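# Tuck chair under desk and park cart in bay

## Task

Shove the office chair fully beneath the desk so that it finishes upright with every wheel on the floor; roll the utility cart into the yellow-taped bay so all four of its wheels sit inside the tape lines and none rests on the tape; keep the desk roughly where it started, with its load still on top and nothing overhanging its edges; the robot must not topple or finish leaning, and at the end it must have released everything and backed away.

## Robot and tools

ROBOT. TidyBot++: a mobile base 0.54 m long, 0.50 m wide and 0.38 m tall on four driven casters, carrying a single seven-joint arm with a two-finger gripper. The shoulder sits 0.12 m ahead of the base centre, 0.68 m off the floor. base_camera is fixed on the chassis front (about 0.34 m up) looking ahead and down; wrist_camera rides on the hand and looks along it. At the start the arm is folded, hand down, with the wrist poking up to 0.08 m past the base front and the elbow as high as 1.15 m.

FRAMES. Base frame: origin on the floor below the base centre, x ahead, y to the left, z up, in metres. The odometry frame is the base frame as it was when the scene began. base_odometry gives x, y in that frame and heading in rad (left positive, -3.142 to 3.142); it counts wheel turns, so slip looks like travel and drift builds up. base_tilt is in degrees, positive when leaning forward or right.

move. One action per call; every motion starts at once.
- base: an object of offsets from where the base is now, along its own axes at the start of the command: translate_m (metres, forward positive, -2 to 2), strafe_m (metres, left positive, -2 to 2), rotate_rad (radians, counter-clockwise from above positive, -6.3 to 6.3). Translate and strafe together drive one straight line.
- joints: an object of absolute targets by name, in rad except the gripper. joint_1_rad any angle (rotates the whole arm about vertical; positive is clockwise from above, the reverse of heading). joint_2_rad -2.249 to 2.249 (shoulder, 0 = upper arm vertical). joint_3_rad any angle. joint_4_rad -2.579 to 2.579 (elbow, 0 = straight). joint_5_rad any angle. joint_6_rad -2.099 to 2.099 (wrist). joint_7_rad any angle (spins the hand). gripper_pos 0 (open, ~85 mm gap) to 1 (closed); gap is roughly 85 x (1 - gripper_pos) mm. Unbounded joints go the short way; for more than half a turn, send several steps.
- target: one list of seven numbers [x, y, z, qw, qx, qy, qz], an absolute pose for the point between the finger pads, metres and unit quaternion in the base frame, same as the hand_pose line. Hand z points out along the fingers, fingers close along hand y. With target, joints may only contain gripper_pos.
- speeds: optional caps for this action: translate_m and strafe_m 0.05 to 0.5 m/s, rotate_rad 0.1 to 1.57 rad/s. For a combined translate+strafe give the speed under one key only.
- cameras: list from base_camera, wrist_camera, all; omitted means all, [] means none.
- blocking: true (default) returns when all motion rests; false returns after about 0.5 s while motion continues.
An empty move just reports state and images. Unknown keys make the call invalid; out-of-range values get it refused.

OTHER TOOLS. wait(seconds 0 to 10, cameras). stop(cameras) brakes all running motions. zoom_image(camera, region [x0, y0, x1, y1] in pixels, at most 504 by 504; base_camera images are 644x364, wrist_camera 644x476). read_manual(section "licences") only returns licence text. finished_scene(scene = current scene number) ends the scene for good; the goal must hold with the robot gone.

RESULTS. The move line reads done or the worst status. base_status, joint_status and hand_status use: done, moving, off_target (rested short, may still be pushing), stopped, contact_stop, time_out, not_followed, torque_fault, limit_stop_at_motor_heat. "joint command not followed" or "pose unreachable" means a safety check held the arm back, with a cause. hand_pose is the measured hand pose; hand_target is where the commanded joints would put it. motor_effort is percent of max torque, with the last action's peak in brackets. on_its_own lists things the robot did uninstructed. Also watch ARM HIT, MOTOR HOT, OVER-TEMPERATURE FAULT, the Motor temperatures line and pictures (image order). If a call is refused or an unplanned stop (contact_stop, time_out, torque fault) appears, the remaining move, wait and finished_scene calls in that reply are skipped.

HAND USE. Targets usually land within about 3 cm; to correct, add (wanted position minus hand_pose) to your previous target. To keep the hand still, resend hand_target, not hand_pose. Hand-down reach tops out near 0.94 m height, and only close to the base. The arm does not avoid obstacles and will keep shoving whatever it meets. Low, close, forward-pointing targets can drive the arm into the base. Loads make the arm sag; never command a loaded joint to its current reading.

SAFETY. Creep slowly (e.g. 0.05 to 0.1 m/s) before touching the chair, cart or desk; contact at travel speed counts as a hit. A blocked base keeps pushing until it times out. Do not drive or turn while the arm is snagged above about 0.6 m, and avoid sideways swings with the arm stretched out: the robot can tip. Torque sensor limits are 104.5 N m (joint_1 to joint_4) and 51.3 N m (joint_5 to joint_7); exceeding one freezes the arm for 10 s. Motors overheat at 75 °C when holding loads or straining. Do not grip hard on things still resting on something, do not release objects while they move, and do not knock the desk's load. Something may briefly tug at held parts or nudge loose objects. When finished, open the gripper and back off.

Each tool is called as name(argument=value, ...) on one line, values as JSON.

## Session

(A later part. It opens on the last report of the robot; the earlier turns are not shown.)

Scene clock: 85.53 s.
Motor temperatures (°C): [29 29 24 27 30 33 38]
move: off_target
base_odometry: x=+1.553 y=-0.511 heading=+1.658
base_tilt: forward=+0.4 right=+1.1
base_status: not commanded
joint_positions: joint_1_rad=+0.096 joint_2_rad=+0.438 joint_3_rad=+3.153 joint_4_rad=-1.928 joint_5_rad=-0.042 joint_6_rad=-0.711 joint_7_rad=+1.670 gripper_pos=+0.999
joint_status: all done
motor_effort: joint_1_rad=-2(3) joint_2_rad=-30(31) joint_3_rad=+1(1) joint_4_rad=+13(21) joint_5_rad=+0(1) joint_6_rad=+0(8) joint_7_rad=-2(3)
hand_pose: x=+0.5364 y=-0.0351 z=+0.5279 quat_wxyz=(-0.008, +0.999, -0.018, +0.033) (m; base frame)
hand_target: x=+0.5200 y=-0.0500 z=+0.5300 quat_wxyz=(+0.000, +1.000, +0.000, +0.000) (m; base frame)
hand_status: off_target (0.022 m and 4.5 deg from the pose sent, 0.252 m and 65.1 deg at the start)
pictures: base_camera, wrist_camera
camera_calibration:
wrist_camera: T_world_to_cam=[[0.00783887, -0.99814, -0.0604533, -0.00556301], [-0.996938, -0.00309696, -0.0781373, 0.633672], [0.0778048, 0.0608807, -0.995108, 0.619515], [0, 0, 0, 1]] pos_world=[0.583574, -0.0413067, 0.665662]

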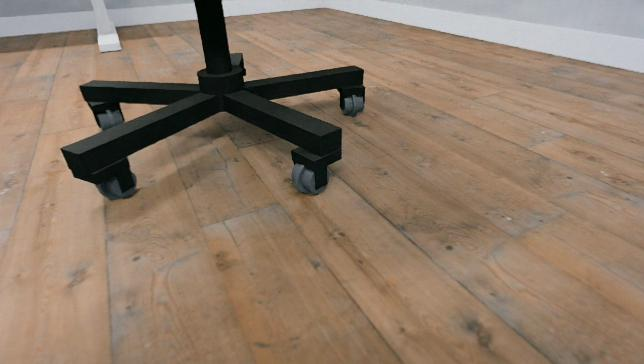

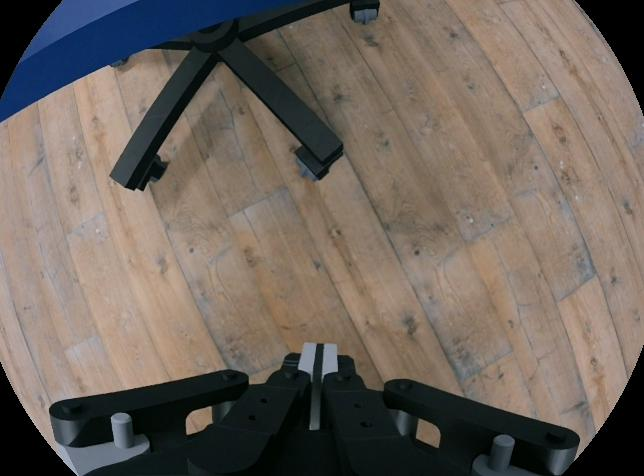

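move(base={"translate_m":0.28}, speeds={"translate_m":0.1})

Scene clock: 89.20 s.
Motor temperatures (°C): [29 29 24 27 30 33 38]
move: done
base_odometry: x=+1.529 y=-0.231 heading=+1.657
base_tilt: forward=+0.4 right=+1.1
base_status: done
joint_positions: joint_1_rad=+0.097 joint_2_rad=+0.440 joint_3_rad=+3.153 joint_4_rad=-1.922 joint_5_rad=-0.042 joint_6_rad=-0.717 joint_7_rad=+1.671 gripper_pos=+0.999
joint_status: not commanded
motor_effort: joint_1_rad=-2(3) joint_2_rad=-29(31) joint_3_rad=+0(1) joint_4_rad=+13(14) joint_5_rad=+0(1) joint_6_rad=+0(1) joint_7_rad=-2(3)
hand_pose: x=+0.5373 y=-0.0359 z=+0.5282 quat_wxyz=(-0.008, +0.999, -0.019, +0.032) (m; base frame)
hand_target: x=+0.5200 y=-0.0500 z=+0.5300 quat_wxyz=(+0.000, +1.000, +0.000, +0.000) (m; base frame)
hand_status: not commanded
pictures: base_camera, wrist_camera
camera_calibration:
wrist_camera: T_world_to_cam=[[0.00648885, -0.998144, -0.0605479, -0.00562597], [-0.997107, -0.00187291, -0.0759835, 0.633676], [0.0757291, 0.0608658, -0.995269, 0.62105], [0, 0, 0, 1]] pos_world=[0.584848, -0.0422294, 0.66592]

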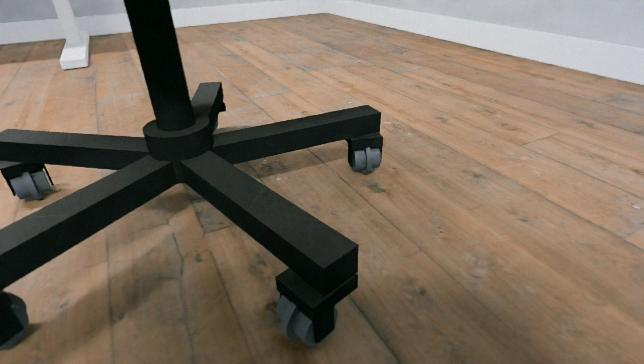

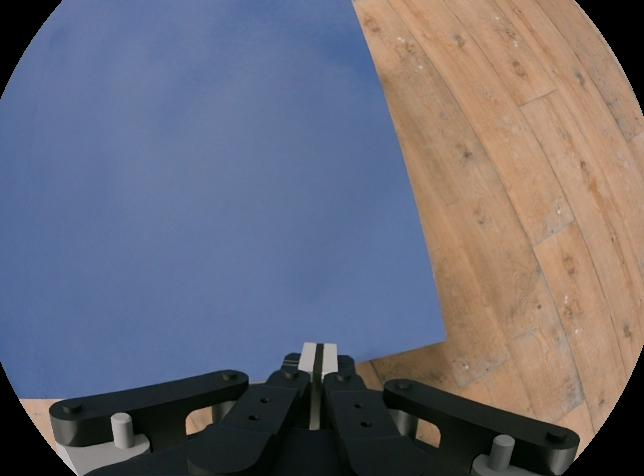

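move(base={"translate_m":-0.08}, cameras=[])

move(target=[0.53, -0.05, 0.45, 0, 1, 0, 0])

move(base={"translate_m":0.3}, speeds={"translate_m":0.08})

Scene clock: 90.60 s.
Motor temperatures (°C): [29 29 24 27 30 33 38]
move: done
base_odometry: x=+1.536 y=-0.311 heading=+1.658
base_tilt: forward=+0.4 right=+1.1
base_status: done
joint_positions: joint_1_rad=+0.097 joint_2_rad=+0.442 joint_3_rad=+3.154 joint_4_rad=-1.920 joint_5_rad=-0.042 joint_6_rad=-0.722 joint_7_rad=+1.671 gripper_pos=+0.999
joint_status: not commanded
motor_effort: joint_1_rad=-2(3) joint_2_rad=-30(32) joint_3_rad=+0(1) joint_4_rad=+13(14) joint_5_rad=+0(1) joint_6_rad=+0(1) joint_7_rad=-2(3)
hand_pose: x=+0.5371 y=-0.0363 z=+0.5281 quat_wxyz=(-0.008, +0.999, -0.019, +0.030) (m; base frame)
hand_target: x=+0.5200 y=-0.0500 z=+0.5300 quat_wxyz=(+0.000, +1.000, +0.000, +0.000) (m; base frame)
hand_status: not commanded
pictures: none
No camera images: "cameras" was empty.

Scene clock: 91.73 s.
Motor temperatures (°C): [29 29 24 27 30 33 38]
move: off_target
base_odometry: x=+1.536 y=-0.311 heading=+1.658
base_tilt: forward=+0.4 right=+1.1
base_status: not commanded
joint_positions: joint_1_rad=+0.109 joint_2_rad=+0.622 joint_3_rad=+3.154 joint_4_rad=-1.936 joint_5_rad=-0.041 joint_6_rad=-0.646 joint_7_rad=+1.671 gripper_pos=+0.999
joint_status: not commanded
motor_effort: joint_1_rad=-2(2) joint_2_rad=-32(35) joint_3_rad=+0(1) joint_4_rad=+10(13) joint_5_rad=+0(1) joint_6_rad=-1(1) joint_7_rad=-2(3)
hand_pose: x=+0.5163 y=-0.0400 z=+0.4509 quat_wxyz=(-0.012, +0.999, -0.026, -0.030) (m; base frame)
hand_target: x=+0.5300 y=-0.0500 z=+0.4500 quat_wxyz=(+0.000, +1.000, +0.000, +0.000) (m; base frame)
hand_status: off_target (0.017 m and 4.8 deg from the pose sent, 0.080 m and 4.2 deg at the start)
pictures: base_camera, wrist_camera
camera_calibration:
wrist_camera: T_world_to_cam=[[-0.0155078, -0.997461, -0.0695057, 0.00120481], [-0.998774, 0.0121848, 0.0479801, 0.552362], [-0.0470114, 0.0701645, -0.996427, 0.610128], [0, 0, 0, 1]] pos_world=[0.580387, -0.048338, 0.581529]

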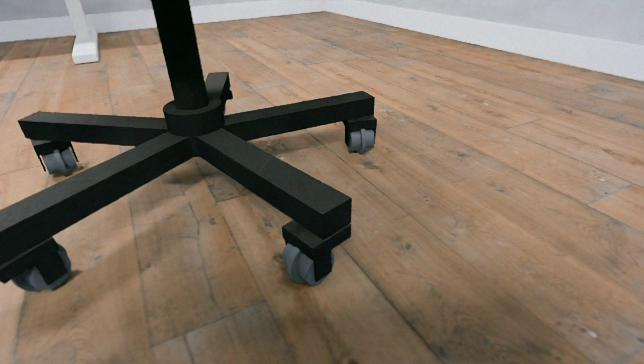

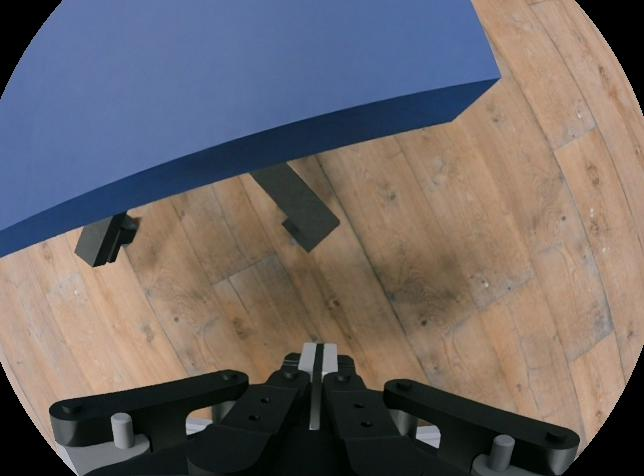

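Scene clock: 96.17 s.
Motor temperatures (°C): [29 29 24 27 30 33 38]
move: done
base_odometry: x=+1.509 y=-0.012 heading=+1.657
base_tilt: forward=+0.4 right=+1.1
base_status: done
joint_positions: joint_1_rad=+0.143 joint_2_rad=+0.614 joint_3_rad=+3.169 joint_4_rad=-1.955 joint_5_rad=-0.006 joint_6_rad=-0.642 joint_7_rad=+1.671 gripper_pos=+0.999
joint_status: not commanded
motor_effort: joint_1_rad=-5(10) joint_2_rad=-27(33) joint_3_rad=-4(8) joint_4_rad=+8(17) joint_5_rad=-1(5) joint_6_rad=-1(7) joint_7_rad=-2(3)
hand_pose: x=+0.5049 y=-0.0659 z=+0.4509 quat_wxyz=(+0.002, +0.999, -0.036, -0.035) (m; base frame)
hand_target: x=+0.5300 y=-0.0500 z=+0.4500 quat_wxyz=(+0.000, +1.000, +0.000, +0.000) (m; base frame)
hand_status: not commanded
pictures: base_camera, wrist_camera
camera_calibration:
wrist_camera: T_world_to_cam=[[-0.0335032, -0.998548, -0.0421838, -0.0281211], [-0.997781, 0.030988, 0.0589283, 0.537085], [-0.0575356, 0.0440645, -0.997371, 0.615436], [0, 0, 0, 1]] pos_world=[0.570361, -0.0718424, 0.580982]

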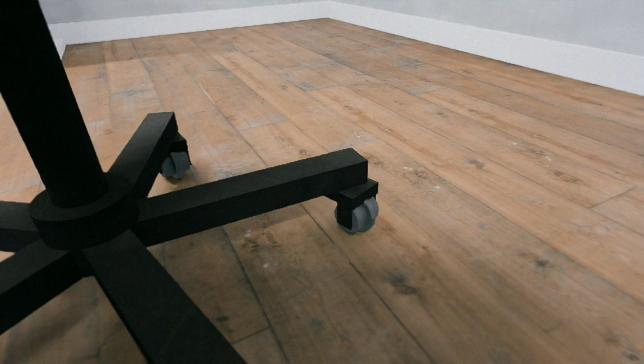

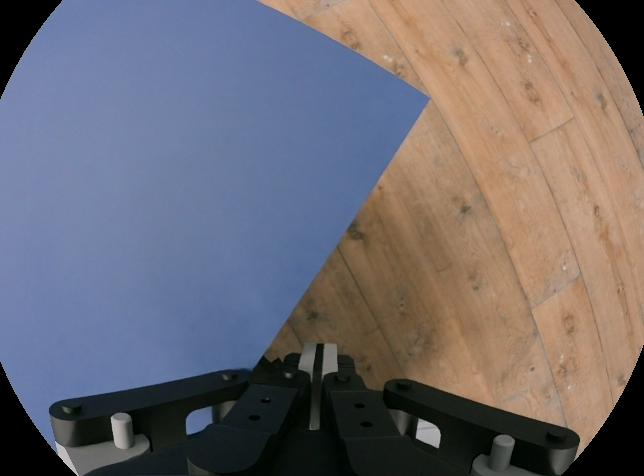

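move(base={"strafe_m":-0.12}, cameras=[])

move(target=[0.64, -0.06, 0.45, 0, 1, 0, 0])

move(base={"strafe_m":0.3}, speeds={"strafe_m":0.08})

Scene clock: 98.03 s.
Motor temperatures (°C): [29 29 24 27 30 33 38]
move: done
base_odometry: x=+1.629 y=-0.001 heading=+1.657
base_tilt: forward=+0.4 right=+1.1
base_status: done
joint_positions: joint_1_rad=+0.129 joint_2_rad=+0.616 joint_3_rad=+3.148 joint_4_rad=-1.955 joint_5_rad=-0.006 joint_6_rad=-0.642 joint_7_rad=+1.671 gripper_pos=+0.999
joint_status: not commanded
motor_effort: joint_1_rad=-2(5) joint_2_rad=-32(33) joint_3_rad=+0(3) joint_4_rad=+9(10) joint_5_rad=+0(1) joint_6_rad=-1(2) joint_7_rad=-2(3)
hand_pose: x=+0.5065 y=-0.0507 z=+0.4501 quat_wxyz=(-0.004, +0.999, -0.020, -0.035) (m; base frame)
hand_target: x=+0.5300 y=-0.0500 z=+0.4500 quat_wxyz=(+0.000, +1.000, +0.000, +0.000) (m; base frame)
hand_status: not commanded
pictures: none
No camera images: "cameras" was empty.

Scene clock: 99.57 s.
Motor temperatures (°C): [29 29 24 27 30 33 38]
move: off_target
base_odometry: x=+1.629 y=-0.001 heading=+1.657
base_tilt: forward=+0.4 right=+1.1
base_status: not commanded
joint_positions: joint_1_rad=+0.124 joint_2_rad=+0.782 joint_3_rad=+3.148 joint_4_rad=-1.572 joint_5_rad=-0.006 joint_6_rad=-0.726 joint_7_rad=+1.671 gripper_pos=+0.999
joint_status: not commanded
motor_effort: joint_1_rad=-2(2) joint_2_rad=-41(41) joint_3_rad=+0(1) joint_4_rad=+13(13) joint_5_rad=+1(1) joint_6_rad=+0(1) joint_7_rad=-3(3)
hand_pose: x=+0.6531 y=-0.0671 z=+0.4476 quat_wxyz=(+0.004, +0.999, -0.016, +0.030) (m; base frame)
hand_target: x=+0.6399 y=-0.0600 z=+0.4500 quat_wxyz=(+0.000, +1.000, +0.000, +0.000) (m; base frame)
hand_status: off_target (0.015 m and 3.9 deg from the pose sent, 0.134 m and 4.7 deg at the start)
pictures: base_camera, wrist_camera
camera_calibration:
wrist_camera: T_world_to_cam=[[0.011253, -0.999266, -0.0366101, -0.0562723], [-0.997409, -0.00861546, -0.0714195, 0.740612], [0.0710517, 0.0373189, -0.996774, 0.536097], [0, 0, 0, 1]] pos_world=[0.701236, -0.0698569, 0.585202]

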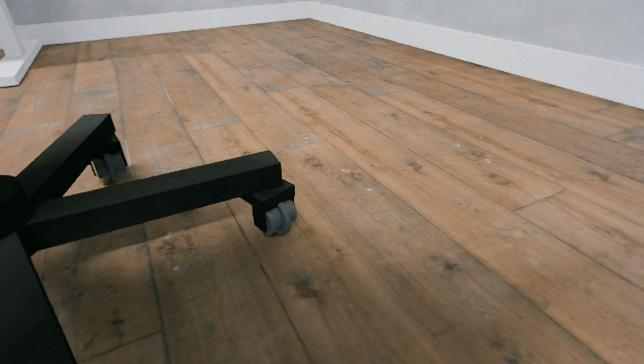

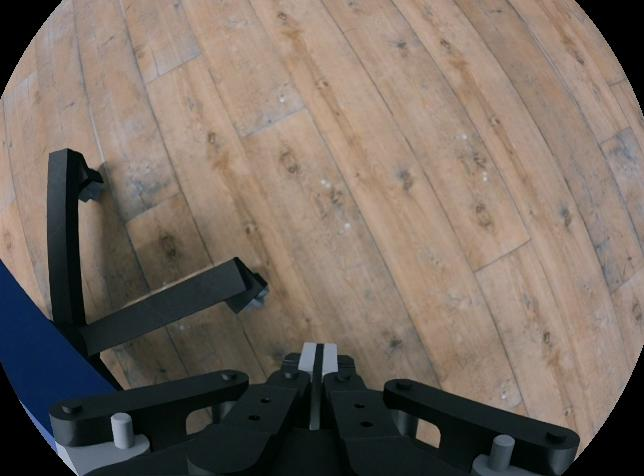

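Scene clock: 103.90 s.
Motor temperatures (°C): [29 29 24 27 30 33 38]
move: done
base_odometry: x=+1.330 y=-0.027 heading=+1.658
base_tilt: forward=+0.4 right=+1.1
base_status: done
joint_positions: joint_1_rad=+0.134 joint_2_rad=+0.780 joint_3_rad=+3.184 joint_4_rad=-1.525 joint_5_rad=-0.006 joint_6_rad=-0.731 joint_7_rad=+1.671 gripper_pos=+0.999
joint_status: not commanded
motor_effort: joint_1_rad=-6(12) joint_2_rad=-39(41) joint_3_rad=-5(10) joint_4_rad=+10(13) joint_5_rad=-2(5) joint_6_rad=-4(8) joint_7_rad=-2(3)
hand_pose: x=+0.6729 y=-0.0954 z=+0.4603 quat_wxyz=(+0.019, +0.998, -0.033, +0.050) (m; base frame)
hand_target: x=+0.6399 y=-0.0600 z=+0.4500 quat_wxyz=(+0.000, +1.000, +0.000, +0.000) (m; base frame)
hand_status: not commanded
pictures: base_camera, wrist_camera
camera_calibration:
wrist_camera: T_world_to_cam=[[-0.0226556, -0.999729, -0.00540713, -0.0758946], [-0.993532, 0.0231165, -0.111178, 0.779783], [0.111273, 0.00285335, -0.993786, 0.516616], [0, 0, 0, 1]] pos_world=[0.715534, -0.0953739, 0.59969]

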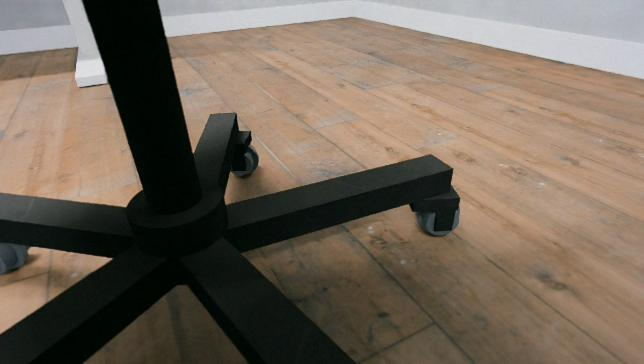

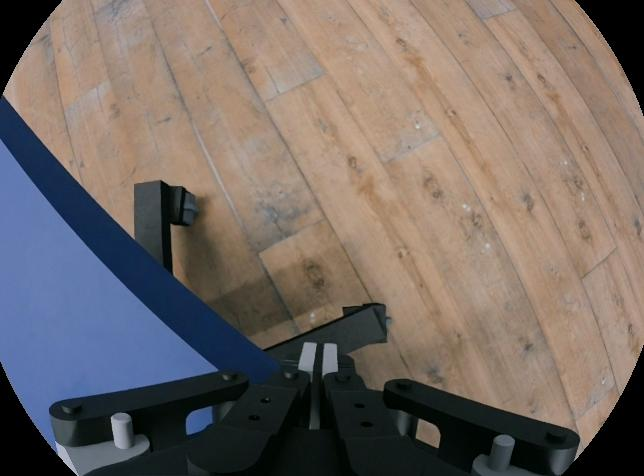

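move(base={"strafe_m":-0.15}, cameras=[])

move(base={"translate_m":-0.6,"strafe_m":-0.3}, joints={"joint_2_rad":-0.37,"joint_4_rad":-2.5,"joint_6_rad":0.2,"joint_1_rad":-0.03,"joint_3_rad":3.148}, cameras=[])

move(base={"rotate_rad":0.5})

Scene clock: 105.60 s.
Motor temperatures (°C): [29 29 24 27 30 33 38]
move: done
base_odometry: x=+1.480 y=-0.014 heading=+1.658
base_tilt: forward=+0.4 right=+1.1
base_status: done
joint_positions: joint_1_rad=+0.116 joint_2_rad=+0.786 joint_3_rad=+3.156 joint_4_rad=-1.538 joint_5_rad=-0.006 joint_6_rad=-0.739 joint_7_rad=+1.671 gripper_pos=+0.999
joint_status: not commanded
motor_effort: joint_1_rad=-2(6) joint_2_rad=-41(42) joint_3_rad=+0(4) joint_4_rad=+13(15) joint_5_rad=+0(2) joint_6_rad=+0(3) joint_7_rad=-2(3)
hand_pose: x=+0.6664 y=-0.0690 z=+0.4538 quat_wxyz=(+0.007, +0.999, -0.015, +0.039) (m; base frame)
hand_target: x=+0.6399 y=-0.0600 z=+0.4500 quat_wxyz=(+0.000, +1.000, +0.000, +0.000) (m; base frame)
hand_status: not commanded
pictures: none
No camera images: "cameras" was empty.

Scene clock: 108.37 s.
Motor temperatures (°C): [29 29 24 27 30 33 38]
move: done
base_odometry: x=+1.831 y=-0.586 heading=+1.658
base_tilt: forward=+0.4 right=+1.1
base_status: done
joint_positions: joint_1_rad=-0.016 joint_2_rad=-0.354 joint_3_rad=+3.156 joint_4_rad=-2.485 joint_5_rad=-0.006 joint_6_rad=+0.121 joint_7_rad=+1.671 gripper_pos=+0.999
joint_status: all done
motor_effort: joint_1_rad=-2(3) joint_2_rad=-7(43) joint_3_rad=+1(3) joint_4_rad=+20(21) joint_5_rad=+0(1) joint_6_rad=+8(8) joint_7_rad=-2(3)
hand_pose: x=+0.5214 y=+0.0018 z=+0.7773 quat_wxyz=(+0.023, +0.843, +0.040, +0.536) (m; base frame)
hand_target: x=+0.5247 y=+0.0101 z=+0.7979 quat_wxyz=(+0.026, +0.820, +0.056, +0.569) (m; base frame)
hand_status: not commanded
pictures: none
No camera images: "cameras" was empty.

Scene clock: 109.77 s.
Motor temperatures (°C): [29 29 24 27 30 33 38]
move: done
base_odometry: x=+1.831 y=-0.586 heading=+2.157
base_tilt: forward=+0.4 right=+1.1
base_status: done
joint_positions: joint_1_rad=-0.023 joint_2_rad=-0.354 joint_3_rad=+3.152 joint_4_rad=-2.485 joint_5_rad=-0.006 joint_6_rad=+0.124 joint_7_rad=+1.671 gripper_pos=+0.999
joint_status: not commanded
motor_effort: joint_1_rad=-2(3) joint_2_rad=-6(8) joint_3_rad=+1(2) joint_4_rad=+20(20) joint_5_rad=+0(1) joint_6_rad=+7(8) joint_7_rad=-2(3)
hand_pose: x=+0.5216 y=+0.0061 z=+0.7779 quat_wxyz=(+0.021, +0.842, +0.044, +0.537) (m; base frame)
hand_target: x=+0.5247 y=+0.0101 z=+0.7979 quat_wxyz=(+0.026, +0.820, +0.056, +0.569) (m; base frame)
hand_status: not commanded
pictures: base_camera, wrist_camera
camera_calibration:
wrist_camera: T_world_to_cam=[[0.110361, -0.988895, 0.0995347, -0.127222], [-0.407044, -0.136333, -0.903177, 0.973568], [0.906717, 0.0591601, -0.417569, -0.014695], [0, 0, 0, 1]] pos_world=[0.42365, 0.00778918, 0.885832]

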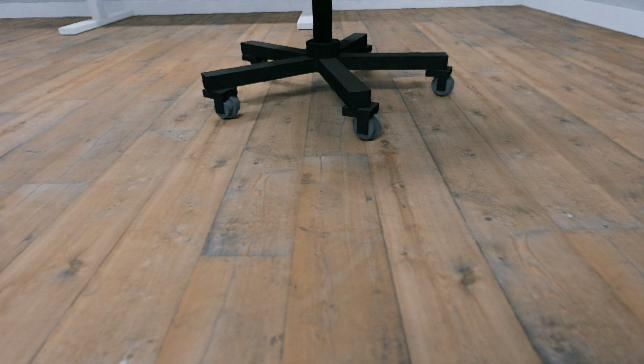

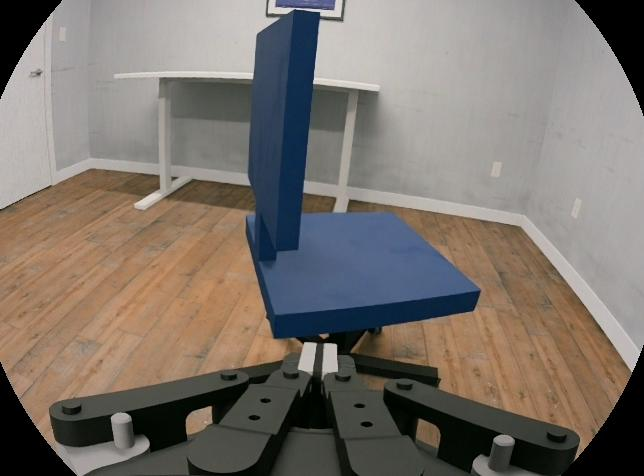

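move(target=[0.66, -0.14, 0.45, 0, 1, 0, 0], cameras=[])

move(base={"translate_m":0.26}, speeds={"translate_m":0.2}, cameras=[])

move(base={"translate_m":0.34}, speeds={"translate_m":0.09})

Scene clock: 113.17 s.
Motor temperatures (°C): [29 29 24 27 30 33 38]
move: off_target
base_odometry: x=+1.831 y=-0.586 heading=+2.157
base_tilt: forward=+0.4 right=+1.1
base_status: not commanded
joint_positions: joint_1_rad=+0.239 joint_2_rad=+0.851 joint_3_rad=+3.152 joint_4_rad=-1.430 joint_5_rad=-0.006 joint_6_rad=-0.804 joint_7_rad=+1.789 gripper_pos=+0.999
joint_status: not commanded
motor_effort: joint_1_rad=-1(3) joint_2_rad=-43(45) joint_3_rad=-1(1) joint_4_rad=+14(21) joint_5_rad=+0(1) joint_6_rad=+0(8) joint_7_rad=-2(3)
hand_pose: x=+0.6740 y=-0.1386 z=+0.4430 quat_wxyz=(+0.008, +0.999, -0.016, +0.027) (m; base frame)
hand_target: x=+0.6600 y=-0.1400 z=+0.4500 quat_wxyz=(+0.000, +1.000, +0.000, +0.000) (m; base frame)
hand_status: off_target (0.016 m and 3.7 deg from the pose sent, 0.385 m and 65.2 deg at the start)
pictures: none
No camera images: "cameras" was empty.

Scene clock: 115.17 s.
Motor temperatures (°C): [29 29 24 27 30 33 38]
move: done
base_odometry: x=+1.687 y=-0.369 heading=+2.158
base_tilt: forward=+0.4 right=+1.1
base_status: done
joint_positions: joint_1_rad=+0.245 joint_2_rad=+0.853 joint_3_rad=+3.152 joint_4_rad=-1.423 joint_5_rad=-0.006 joint_6_rad=-0.811 joint_7_rad=+1.790 gripper_pos=+0.999
joint_status: not commanded
motor_effort: joint_1_rad=-2(4) joint_2_rad=-43(45) joint_3_rad=+0(1) joint_4_rad=+14(15) joint_5_rad=+0(1) joint_6_rad=+0(1) joint_7_rad=-2(3)
hand_pose: x=+0.6747 y=-0.1418 z=+0.4442 quat_wxyz=(+0.008, +0.999, -0.018, +0.026) (m; base frame)
hand_target: x=+0.6600 y=-0.1400 z=+0.4500 quat_wxyz=(+0.000, +1.000, +0.000, +0.000) (m; base frame)
hand_status: not commanded
pictures: none
No camera images: "cameras" was empty.

Scene clock: 119.47 s.
Motor temperatures (°C): [29 29 24 27 30 33 38]
move: done
base_odometry: x=+1.498 y=-0.086 heading=+2.159
base_tilt: forward=+0.4 right=+1.1
base_status: done
joint_positions: joint_1_rad=+0.265 joint_2_rad=+0.854 joint_3_rad=+3.164 joint_4_rad=-1.427 joint_5_rad=-0.005 joint_6_rad=-0.891 joint_7_rad=+1.802 gripper_pos=+0.999
joint_status: not commanded
motor_effort: joint_1_rad=-6(8) joint_2_rad=-42(45) joint_3_rad=-3(6) joint_4_rad=+14(22) joint_5_rad=-2(4) joint_6_rad=+1(11) joint_7_rad=-3(4)
hand_pose: x=+0.6436 y=-0.1519 z=+0.4420 quat_wxyz=(+0.002, +1.000, -0.026, -0.016) (m; base frame)
hand_target: x=+0.6600 y=-0.1400 z=+0.4500 quat_wxyz=(+0.000, +1.000, +0.000, +0.000) (m; base frame)
hand_status: not commanded
pictures: base_camera, wrist_camera
camera_calibration:
wrist_camera: T_world_to_cam=[[-0.0125334, -0.99906, -0.0415038, -0.123615], [-0.999699, 0.0116437, 0.0216108, 0.693416], [-0.0211072, 0.0417621, -0.998905, 0.595252], [0, 0, 0, 1]] pos_world=[0.704222, -0.156431, 0.574484]

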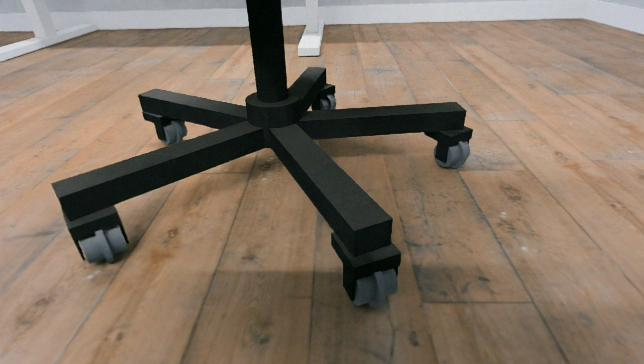

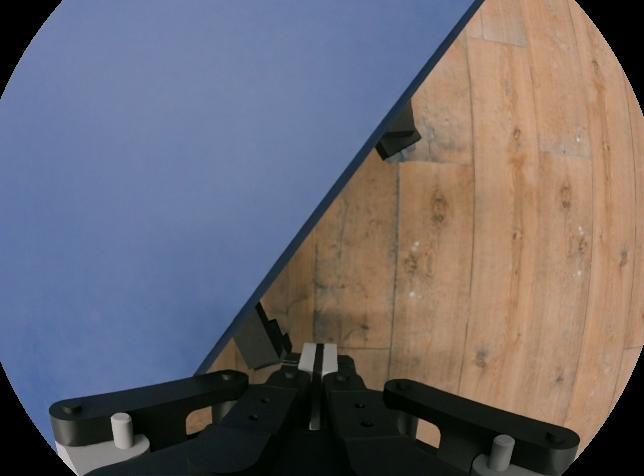

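move(base={"strafe_m":-0.18}, cameras=[])

move(target=[0.8, -0.13, 0.46, 0, 1, 0, 0], cameras=[])

move(base={"strafe_m":0.3}, speeds={"strafe_m":0.09})

Scene clock: 121.37 s.
Motor temperatures (°C): [29 29 24 27 30 33 38]
move: done
base_odometry: x=+1.648 y=+0.014 heading=+2.159
base_tilt: forward=+0.4 right=+1.1
base_status: done
joint_positions: joint_1_rad=+0.259 joint_2_rad=+0.854 joint_3_rad=+3.153 joint_4_rad=-1.427 joint_5_rad=-0.005 joint_6_rad=-0.891 joint_7_rad=+1.802 gripper_pos=+0.999
joint_status: not commanded
motor_effort: joint_1_rad=-2(6) joint_2_rad=-43(44) joint_3_rad=+0(3) joint_4_rad=+13(15) joint_5_rad=+0(2) joint_6_rad=-1(1) joint_7_rad=-2(3)
hand_pose: x=+0.6463 y=-0.1433 z=+0.4422 quat_wxyz=(-0.001, +1.000, -0.019, -0.015) (m; base frame)
hand_target: x=+0.6600 y=-0.1400 z=+0.4500 quat_wxyz=(+0.000, +1.000, +0.000, +0.000) (m; base frame)
hand_status: not commanded
pictures: none
No camera images: "cameras" was empty.

Scene clock: 123.40 s.
Motor temperatures (°C): [29 29 24 27 30 33 38]
move: off_target
base_odometry: x=+1.648 y=+0.014 heading=+2.159
base_tilt: forward=+0.4 right=+1.1
base_status: not commanded
joint_positions: joint_1_rad=+0.195 joint_2_rad=+1.172 joint_3_rad=+3.159 joint_4_rad=-0.660 joint_5_rad=-0.005 joint_6_rad=-1.252 joint_7_rad=+1.802 gripper_pos=+0.999
joint_status: not commanded
motor_effort: joint_1_rad=-2(3) joint_2_rad=-53(54) joint_3_rad=+0(1) joint_4_rad=+17(17) joint_5_rad=+1(1) joint_6_rad=+0(1) joint_7_rad=-2(3)
hand_pose: x=+0.8139 y=-0.1431 z=+0.4528 quat_wxyz=(+0.012, +0.999, +0.014, +0.027) (m; base frame)
hand_target: x=+0.7999 y=-0.1300 z=+0.4600 quat_wxyz=(+0.000, +1.000, +0.000, +0.000) (m; base frame)
hand_status: off_target (0.020 m and 3.7 deg from the pose sent, 0.155 m and 2.8 deg at the start)
pictures: none
No camera images: "cameras" was empty.

Scene clock: 127.53 s.
Motor temperatures (°C): [29 30 24 27 30 33 38]
move: done
base_odometry: x=+1.398 y=-0.152 heading=+2.159
base_tilt: forward=+0.4 right=+1.1
base_status: done
joint_positions: joint_1_rad=+0.233 joint_2_rad=+1.171 joint_3_rad=+3.219 joint_4_rad=-0.640 joint_5_rad=+0.013 joint_6_rad=-1.259 joint_7_rad=+1.802 gripper_pos=+0.999
joint_status: not commanded
motor_effort: joint_1_rad=-10(20) joint_2_rad=-46(54) joint_3_rad=-5(12) joint_4_rad=+14(17) joint_5_rad=-4(11) joint_6_rad=+0(2) joint_7_rad=-3(3)
hand_pose: x=+0.8056 y=-0.2036 z=+0.4611 quat_wxyz=(+0.049, +0.998, -0.013, +0.025) (m; base frame)
hand_target: x=+0.7999 y=-0.1300 z=+0.4600 quat_wxyz=(+0.000, +1.000, +0.000, +0.000) (m; base frame)
hand_status: not commanded
pictures: base_camera, wrist_camera
camera_calibration:
wrist_camera: T_world_to_cam=[[0.0152471, -0.998375, 0.0549032, -0.239123], [-0.998116, -0.0184608, -0.0585094, 0.885109], [0.0594279, -0.0539076, -0.996776, 0.534577], [0, 0, 0, 1]] pos_world=[0.855318, -0.193577, 0.597769]

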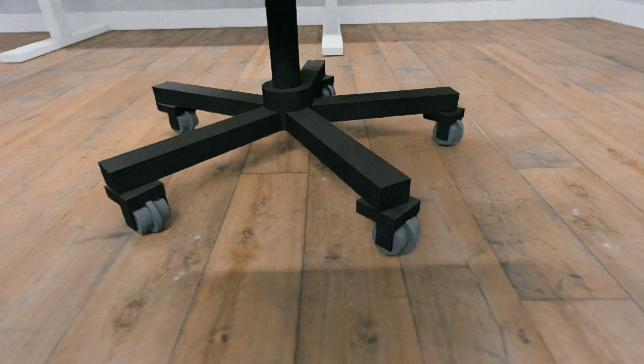

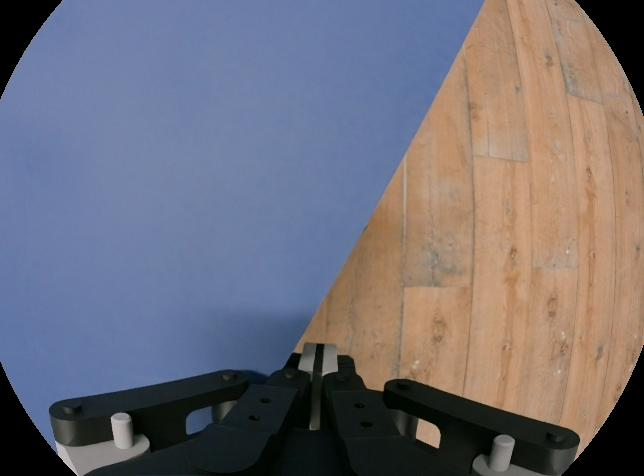

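move(base={"strafe_m":-0.26}, cameras=[])

move(base={"translate_m":0.29}, cameras=[])

move(base={"strafe_m":0.32}, speeds={"strafe_m":0.09})

Scene clock: 129.93 s.
Motor temperatures (°C): [29 30 24 27 30 33 38]
move: done
base_odometry: x=+1.615 y=-0.008 heading=+2.159
base_tilt: forward=+0.4 right=+1.1
base_status: done
joint_positions: joint_1_rad=+0.186 joint_2_rad=+1.189 joint_3_rad=+3.181 joint_4_rad=-0.640 joint_5_rad=-0.003 joint_6_rad=-1.274 joint_7_rad=+1.802 gripper_pos=+0.999
joint_status: not commanded
motor_effort: joint_1_rad=-2(11) joint_2_rad=-54(56) joint_3_rad=+0(4) joint_4_rad=+17(18) joint_5_rad=+0(4) joint_6_rad=+0(3) joint_7_rad=-2(3)
hand_pose: x=+0.8103 y=-0.1470 z=+0.4473 quat_wxyz=(+0.020, +1.000, +0.015, +0.016) (m; base frame)
hand_target: x=+0.7999 y=-0.1300 z=+0.4600 quat_wxyz=(+0.000, +1.000, +0.000, +0.000) (m; base frame)
hand_status: not commanded
pictures: none
No camera images: "cameras" was empty.

Scene clock: 131.70 s.
Motor temperatures (°C): [29 30 24 27 30 33 38]
move: done
base_odometry: x=+1.454 y=+0.234 heading=+2.159
base_tilt: forward=+0.4 right=+1.1
base_status: done
joint_positions: joint_1_rad=+0.186 joint_2_rad=+1.189 joint_3_rad=+3.181 joint_4_rad=-0.640 joint_5_rad=-0.003 joint_6_rad=-1.275 joint_7_rad=+1.802 gripper_pos=+0.999
joint_status: not commanded
motor_effort: joint_1_rad=-2(3) joint_2_rad=-53(56) joint_3_rad=+0(1) joint_4_rad=+17(18) joint_5_rad=+0(1) joint_6_rad=+0(1) joint_7_rad=-2(3)
hand_pose: x=+0.8101 y=-0.1467 z=+0.4470 quat_wxyz=(+0.020, +1.000, +0.015, +0.015) (m; base frame)
hand_target: x=+0.7999 y=-0.1300 z=+0.4600 quat_wxyz=(+0.000, +1.000, +0.000, +0.000) (m; base frame)
hand_status: not commanded
pictures: none
No camera images: "cameras" was empty.

Scene clock: 135.73 s.
Motor temperatures (°C): [29 30 24 27 30 33 38]
move: done
base_odometry: x=+1.187 y=+0.056 heading=+2.159
base_tilt: forward=+0.4 right=+1.1
base_status: done
joint_positions: joint_1_rad=+0.213 joint_2_rad=+1.175 joint_3_rad=+3.190 joint_4_rad=-0.625 joint_5_rad=-0.003 joint_6_rad=-1.276 joint_7_rad=+1.802 gripper_pos=+0.999
joint_status: not commanded
motor_effort: joint_1_rad=-6(13) joint_2_rad=-50(54) joint_3_rad=-3(7) joint_4_rad=+13(17) joint_5_rad=-2(6) joint_6_rad=-5(7) joint_7_rad=-2(3)
hand_pose: x=+0.8132 y=-0.1717 z=+0.4620 quat_wxyz=(+0.028, +0.999, +0.000, +0.027) (m; base frame)
hand_target: x=+0.7999 y=-0.1300 z=+0.4600 quat_wxyz=(+0.000, +1.000, +0.000, +0.000) (m; base frame)
hand_status: not commanded
pictures: base_camera, wrist_camera
camera_calibration:
wrist_camera: T_world_to_cam=[[0.0419621, -0.999035, 0.0129774, -0.209877], [-0.997058, -0.0427059, -0.0636583, 0.890729], [0.0641511, -0.010268, -0.997887, 0.540945], [0, 0, 0, 1]] pos_world=[0.862213, -0.16608, 0.599228]

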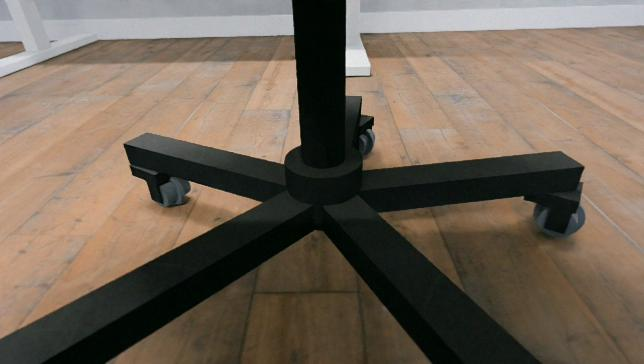

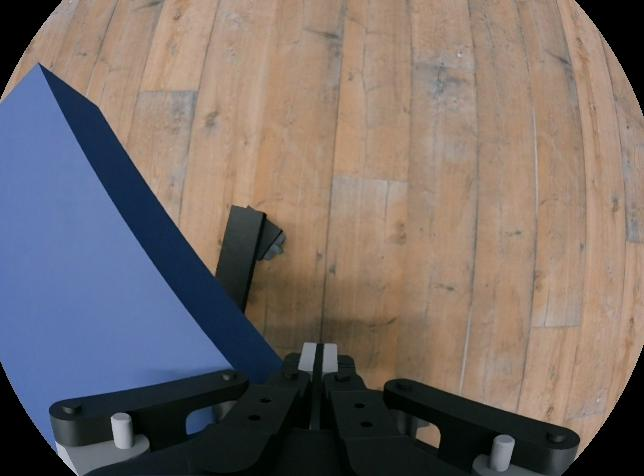

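move(base={"strafe_m":-0.15}, cameras=[])

move(base={"translate_m":-0.7,"strafe_m":0.15}, joints={"joint_2_rad":-0.37,"joint_4_rad":-2.5,"joint_6_rad":0.2,"joint_1_rad":-0.03,"joint_3_rad":3.148})

Scene clock: 137.90 s.
Motor temperatures (°C): [29 30 24 27 30 33 38]
move: done
base_odometry: x=+1.312 y=+0.140 heading=+2.159
base_tilt: forward=+0.4 right=+1.1
base_status: done
joint_positions: joint_1_rad=+0.183 joint_2_rad=+1.180 joint_3_rad=+3.177 joint_4_rad=-0.628 joint_5_rad=-0.007 joint_6_rad=-1.283 joint_7_rad=+1.802 gripper_pos=+0.999
joint_status: not commanded
motor_effort: joint_1_rad=-2(7) joint_2_rad=-54(56) joint_3_rad=+0(2) joint_4_rad=+17(18) joint_5_rad=+0(2) joint_6_rad=+0(5) joint_7_rad=-2(3)
hand_pose: x=+0.8152 y=-0.1430 z=+0.4573 quat_wxyz=(+0.018, +0.999, +0.017, +0.022) (m; base frame)
hand_target: x=+0.7999 y=-0.1300 z=+0.4600 quat_wxyz=(+0.000, +1.000, +0.000, +0.000) (m; base frame)
hand_status: not commanded
pictures: none
No camera images: "cameras" was empty.

Scene clock: 141.23 s.
Motor temperatures (°C): [29 30 24 27 30 33 38]
move: done
base_odometry: x=+1.576 y=-0.526 heading=+2.159
base_tilt: forward=+0.3 right=+1.1
base_status: done
joint_positions: joint_1_rad=-0.016 joint_2_rad=-0.344 joint_3_rad=+3.162 joint_4_rad=-2.482 joint_5_rad=-0.007 joint_6_rad=+0.121 joint_7_rad=+1.802 gripper_pos=+0.999
joint_status: all done
motor_effort: joint_1_rad=-2(8) joint_2_rad=-7(57) joint_3_rad=+1(7) joint_4_rad=+20(22) joint_5_rad=+0(6) joint_6_rad=+7(15) joint_7_rad=-2(3)
hand_pose: x=+0.5234 y=-0.0011 z=+0.7748 quat_wxyz=(+0.058, +0.841, +0.091, +0.530) (m; base frame)
hand_target: x=+0.5247 y=+0.0089 z=+0.7979 quat_wxyz=(+0.043, +0.818, +0.078, +0.568) (m; base frame)
hand_status: not commanded
pictures: base_camera, wrist_camera
camera_calibration:
wrist_camera: T_world_to_cam=[[0.149397, -0.966186, 0.210155, -0.240353], [-0.40739, -0.253809, -0.877277, 0.950495], [0.900952, 0.0454478, -0.431533, -0.00336441], [0, 0, 0, 1]] pos_world=[0.426161, 0.00917099, 0.882907]

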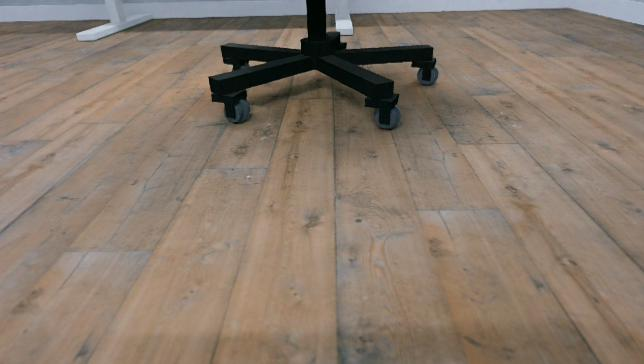

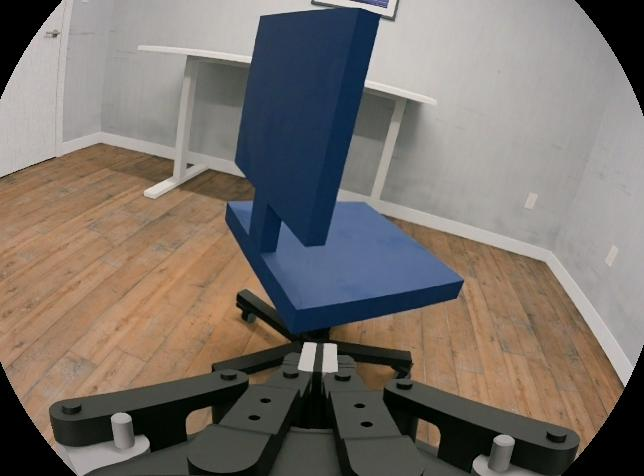

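move(base={"strafe_m":0.27}, target=[0.62, 0.0, 0.7, 0, 1, 0, 0], cameras=[])

move(base={"translate_m":0.42}, speeds={"translate_m":0.2})

move(base={"strafe_m":-0.4}, speeds={"strafe_m":0.09})

Scene clock: 147.27 s.
Motor temperatures (°C): [29 30 24 27 30 33 38]
move: off_target
base_odometry: x=+1.351 y=-0.676 heading=+2.160
base_tilt: forward=+0.4 right=+1.1
base_status: done
joint_positions: joint_1_rad=-0.020 joint_2_rad=+0.463 joint_3_rad=+3.161 joint_4_rad=-1.272 joint_5_rad=-0.007 joint_6_rad=-1.343 joint_7_rad=+1.628 gripper_pos=+0.999
joint_status: not commanded
motor_effort: joint_1_rad=-2(3) joint_2_rad=-34(37) joint_3_rad=+0(2) joint_4_rad=+18(21) joint_5_rad=+0(1) joint_6_rad=+0(8) joint_7_rad=-3(3)
hand_pose: x=+0.6372 y=+0.0050 z=+0.6960 quat_wxyz=(+0.002, +0.999, +0.029, +0.032) (m; base frame)
hand_target: x=+0.6200 y=+0.0000 z=+0.7000 quat_wxyz=(+0.000, +1.000, +0.000, +0.000) (m; base frame)
hand_status: off_target (0.018 m and 5.0 deg from the pose sent, 0.122 m and 65.5 deg at the start)
pictures: none
No camera images: "cameras" was empty.

Scene clock: 150.07 s.
Motor temperatures (°C): [29 30 24 27 30 33 38]
move: done
base_odometry: x=+1.118 y=-0.327 heading=+2.160
base_tilt: forward=+0.4 right=+1.1
base_status: done
joint_positions: joint_1_rad=-0.020 joint_2_rad=+0.473 joint_3_rad=+3.161 joint_4_rad=-1.267 joint_5_rad=-0.007 joint_6_rad=-1.350 joint_7_rad=+1.628 gripper_pos=+0.999
joint_status: not commanded
motor_effort: joint_1_rad=-2(3) joint_2_rad=-36(38) joint_3_rad=+0(1) joint_4_rad=+17(19) joint_5_rad=+0(1) joint_6_rad=+0(1) joint_7_rad=-2(3)
hand_pose: x=+0.6367 y=+0.0047 z=+0.6925 quat_wxyz=(+0.002, +0.999, +0.029, +0.026) (m; base frame)
hand_target: x=+0.6200 y=+0.0000 z=+0.7000 quat_wxyz=(+0.000, +1.000, +0.000, +0.000) (m; base frame)
hand_status: not commanded
pictures: base_camera, wrist_camera
camera_calibration:
wrist_camera: T_world_to_cam=[[0.100504, -0.994202, -0.0382292, -0.0310602], [-0.993229, -0.0980072, -0.0623837, 0.733895], [0.0582753, 0.0442402, -0.99732, 0.787136], [0, 0, 0, 1]] pos_world=[0.686177, 0.00622386, 0.829622]

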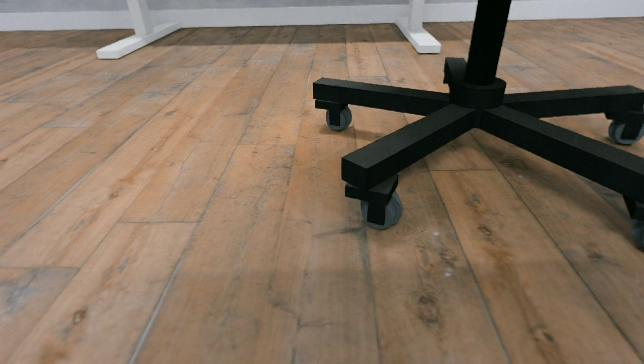

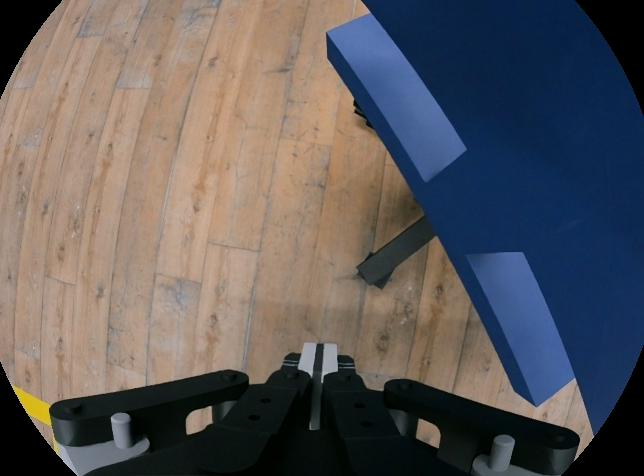

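Scene clock: 155.03 s.
Motor temperatures (°C): [29 30 24 27 30 33 38]
move: done
base_odometry: x=+1.450 y=-0.104 heading=+2.160
base_tilt: forward=+0.4 right=+1.1
base_status: done
joint_positions: joint_1_rad=-0.021 joint_2_rad=+0.475 joint_3_rad=+3.165 joint_4_rad=-1.266 joint_5_rad=-0.012 joint_6_rad=-1.366 joint_7_rad=+1.626 gripper_pos=+0.999
joint_status: not commanded
motor_effort: joint_1_rad=-2(11) joint_2_rad=-35(37) joint_3_rad=+1(10) joint_4_rad=+17(19) joint_5_rad=+0(5) joint_6_rad=+0(3) joint_7_rad=-2(5)
hand_pose: x=+0.6322 y=+0.0053 z=+0.6916 quat_wxyz=(+0.000, +0.999, +0.027, +0.018) (m; base frame)
hand_target: x=+0.6200 y=+0.0000 z=+0.7000 quat_wxyz=(+0.000, +1.000, +0.000, +0.000) (m; base frame)
hand_status: not commanded
pictures: base_camera, wrist_camera
camera_calibration:
wrist_camera: T_world_to_cam=[[0.0959344, -0.994464, -0.0428703, -0.0239819], [-0.994501, -0.0939427, -0.0462839, 0.719079], [0.0420004, 0.0470747, -0.998008, 0.797269], [0, 0, 0, 1]] pos_world=[0.68394, 0.00617183, 0.827935]

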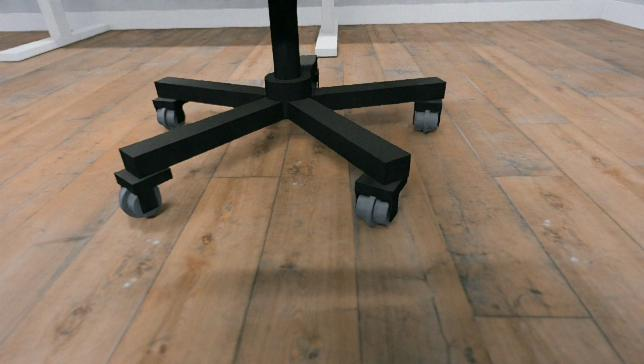

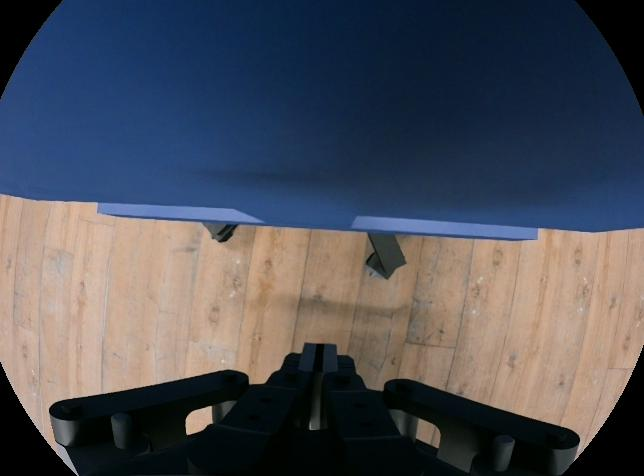

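move(base={"strafe_m":-0.45}, cameras=[])

move(target=[0.8, 0.0, 0.46, 0, 1, 0, 0], base={"translate_m":0.15}, cameras=[])

move(base={"strafe_m":0.55}, speeds={"strafe_m":0.09})

Scene clock: 158.03 s.
Motor temperatures (°C): [29 30 24 27 30 33 38]
move: done
base_odometry: x=+1.825 y=+0.146 heading=+2.160
base_tilt: forward=+0.4 right=+1.1
base_status: done
joint_positions: joint_1_rad=-0.011 joint_2_rad=+0.475 joint_3_rad=+3.174 joint_4_rad=-1.266 joint_5_rad=-0.012 joint_6_rad=-1.366 joint_7_rad=+1.626 gripper_pos=+0.999
joint_status: not commanded
motor_effort: joint_1_rad=-2(6) joint_2_rad=-36(38) joint_3_rad=+0(2) joint_4_rad=+17(18) joint_5_rad=+0(1) joint_6_rad=+0(1) joint_7_rad=-2(3)
hand_pose: x=+0.6323 y=-0.0038 z=+0.6916 quat_wxyz=(+0.002, +1.000, +0.018, +0.018) (m; base frame)
hand_target: x=+0.6200 y=+0.0000 z=+0.7000 quat_wxyz=(+0.000, +1.000, +0.000, +0.000) (m; base frame)
hand_status: not commanded
pictures: none
No camera images: "cameras" was empty.

Scene clock: 159.97 s.
Motor temperatures (°C): [29 30 24 27 30 33 38]
move: off_target
base_odometry: x=+1.741 y=+0.271 heading=+2.160
base_tilt: forward=+0.4 right=+1.1
base_status: done
joint_positions: joint_1_rad=-0.011 joint_2_rad=+1.138 joint_3_rad=+3.174 joint_4_rad=-0.760 joint_5_rad=-0.012 joint_6_rad=-1.353 joint_7_rad=+1.626 gripper_pos=+0.999
joint_status: not commanded
motor_effort: joint_1_rad=-2(3) joint_2_rad=-51(54) joint_3_rad=+0(1) joint_4_rad=+16(19) joint_5_rad=+0(1) joint_6_rad=-1(2) joint_7_rad=-2(3)
hand_pose: x=+0.7646 y=-0.0033 z=+0.4475 quat_wxyz=(+0.007, +0.998, +0.024, -0.055) (m; base frame)
hand_target: x=+0.8000 y=+0.0000 z=+0.4600 quat_wxyz=(+0.000, +1.000, +0.000, +0.000) (m; base frame)
hand_status: off_target (0.038 m and 7.0 deg from the pose sent, 0.286 m and 2.9 deg at the start)
pictures: none
No camera images: "cameras" was empty.

Scene clock: 166.90 s.
Motor temperatures (°C): [29 31 24 27 30 33 38]
move: done
base_odometry: x=+1.284 y=-0.034 heading=+2.160
base_tilt: forward=+0.4 right=+1.1
base_status: done
joint_positions: joint_1_rad=+0.021 joint_2_rad=+1.125 joint_3_rad=+3.207 joint_4_rad=-0.742 joint_5_rad=+0.002 joint_6_rad=-1.345 joint_7_rad=+1.625 gripper_pos=+0.999
joint_status: not commanded
motor_effort: joint_1_rad=-6(16) joint_2_rad=-45(53) joint_3_rad=-2(10) joint_4_rad=+16(16) joint_5_rad=-2(10) joint_6_rad=+2(2) joint_7_rad=-2(3)
hand_pose: x=+0.7767 y=-0.0448 z=+0.4609 quat_wxyz=(+0.029, +0.999, +0.002, -0.036) (m; base frame)
hand_target: x=+0.8000 y=+0.0000 z=+0.4600 quat_wxyz=(+0.000, +1.000, +0.000, +0.000) (m; base frame)
hand_status: not commanded
pictures: base_camera, wrist_camera
camera_calibration:
wrist_camera: T_world_to_cam=[[0.0429371, -0.99904, 0.00870142, -0.0803723], [-0.997092, -0.0423014, 0.0633831, 0.801135], [-0.0629541, -0.0113976, -0.997951, 0.642182], [0, 0, 0, 1]] pos_world=[0.842684, -0.0390867, 0.590787]

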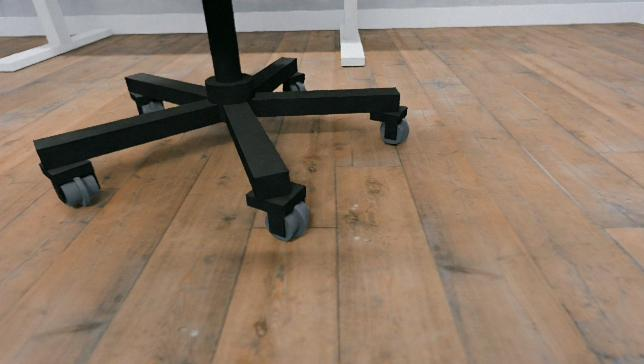

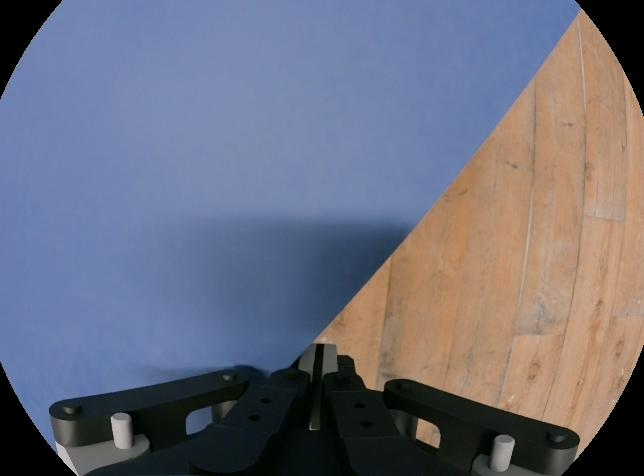

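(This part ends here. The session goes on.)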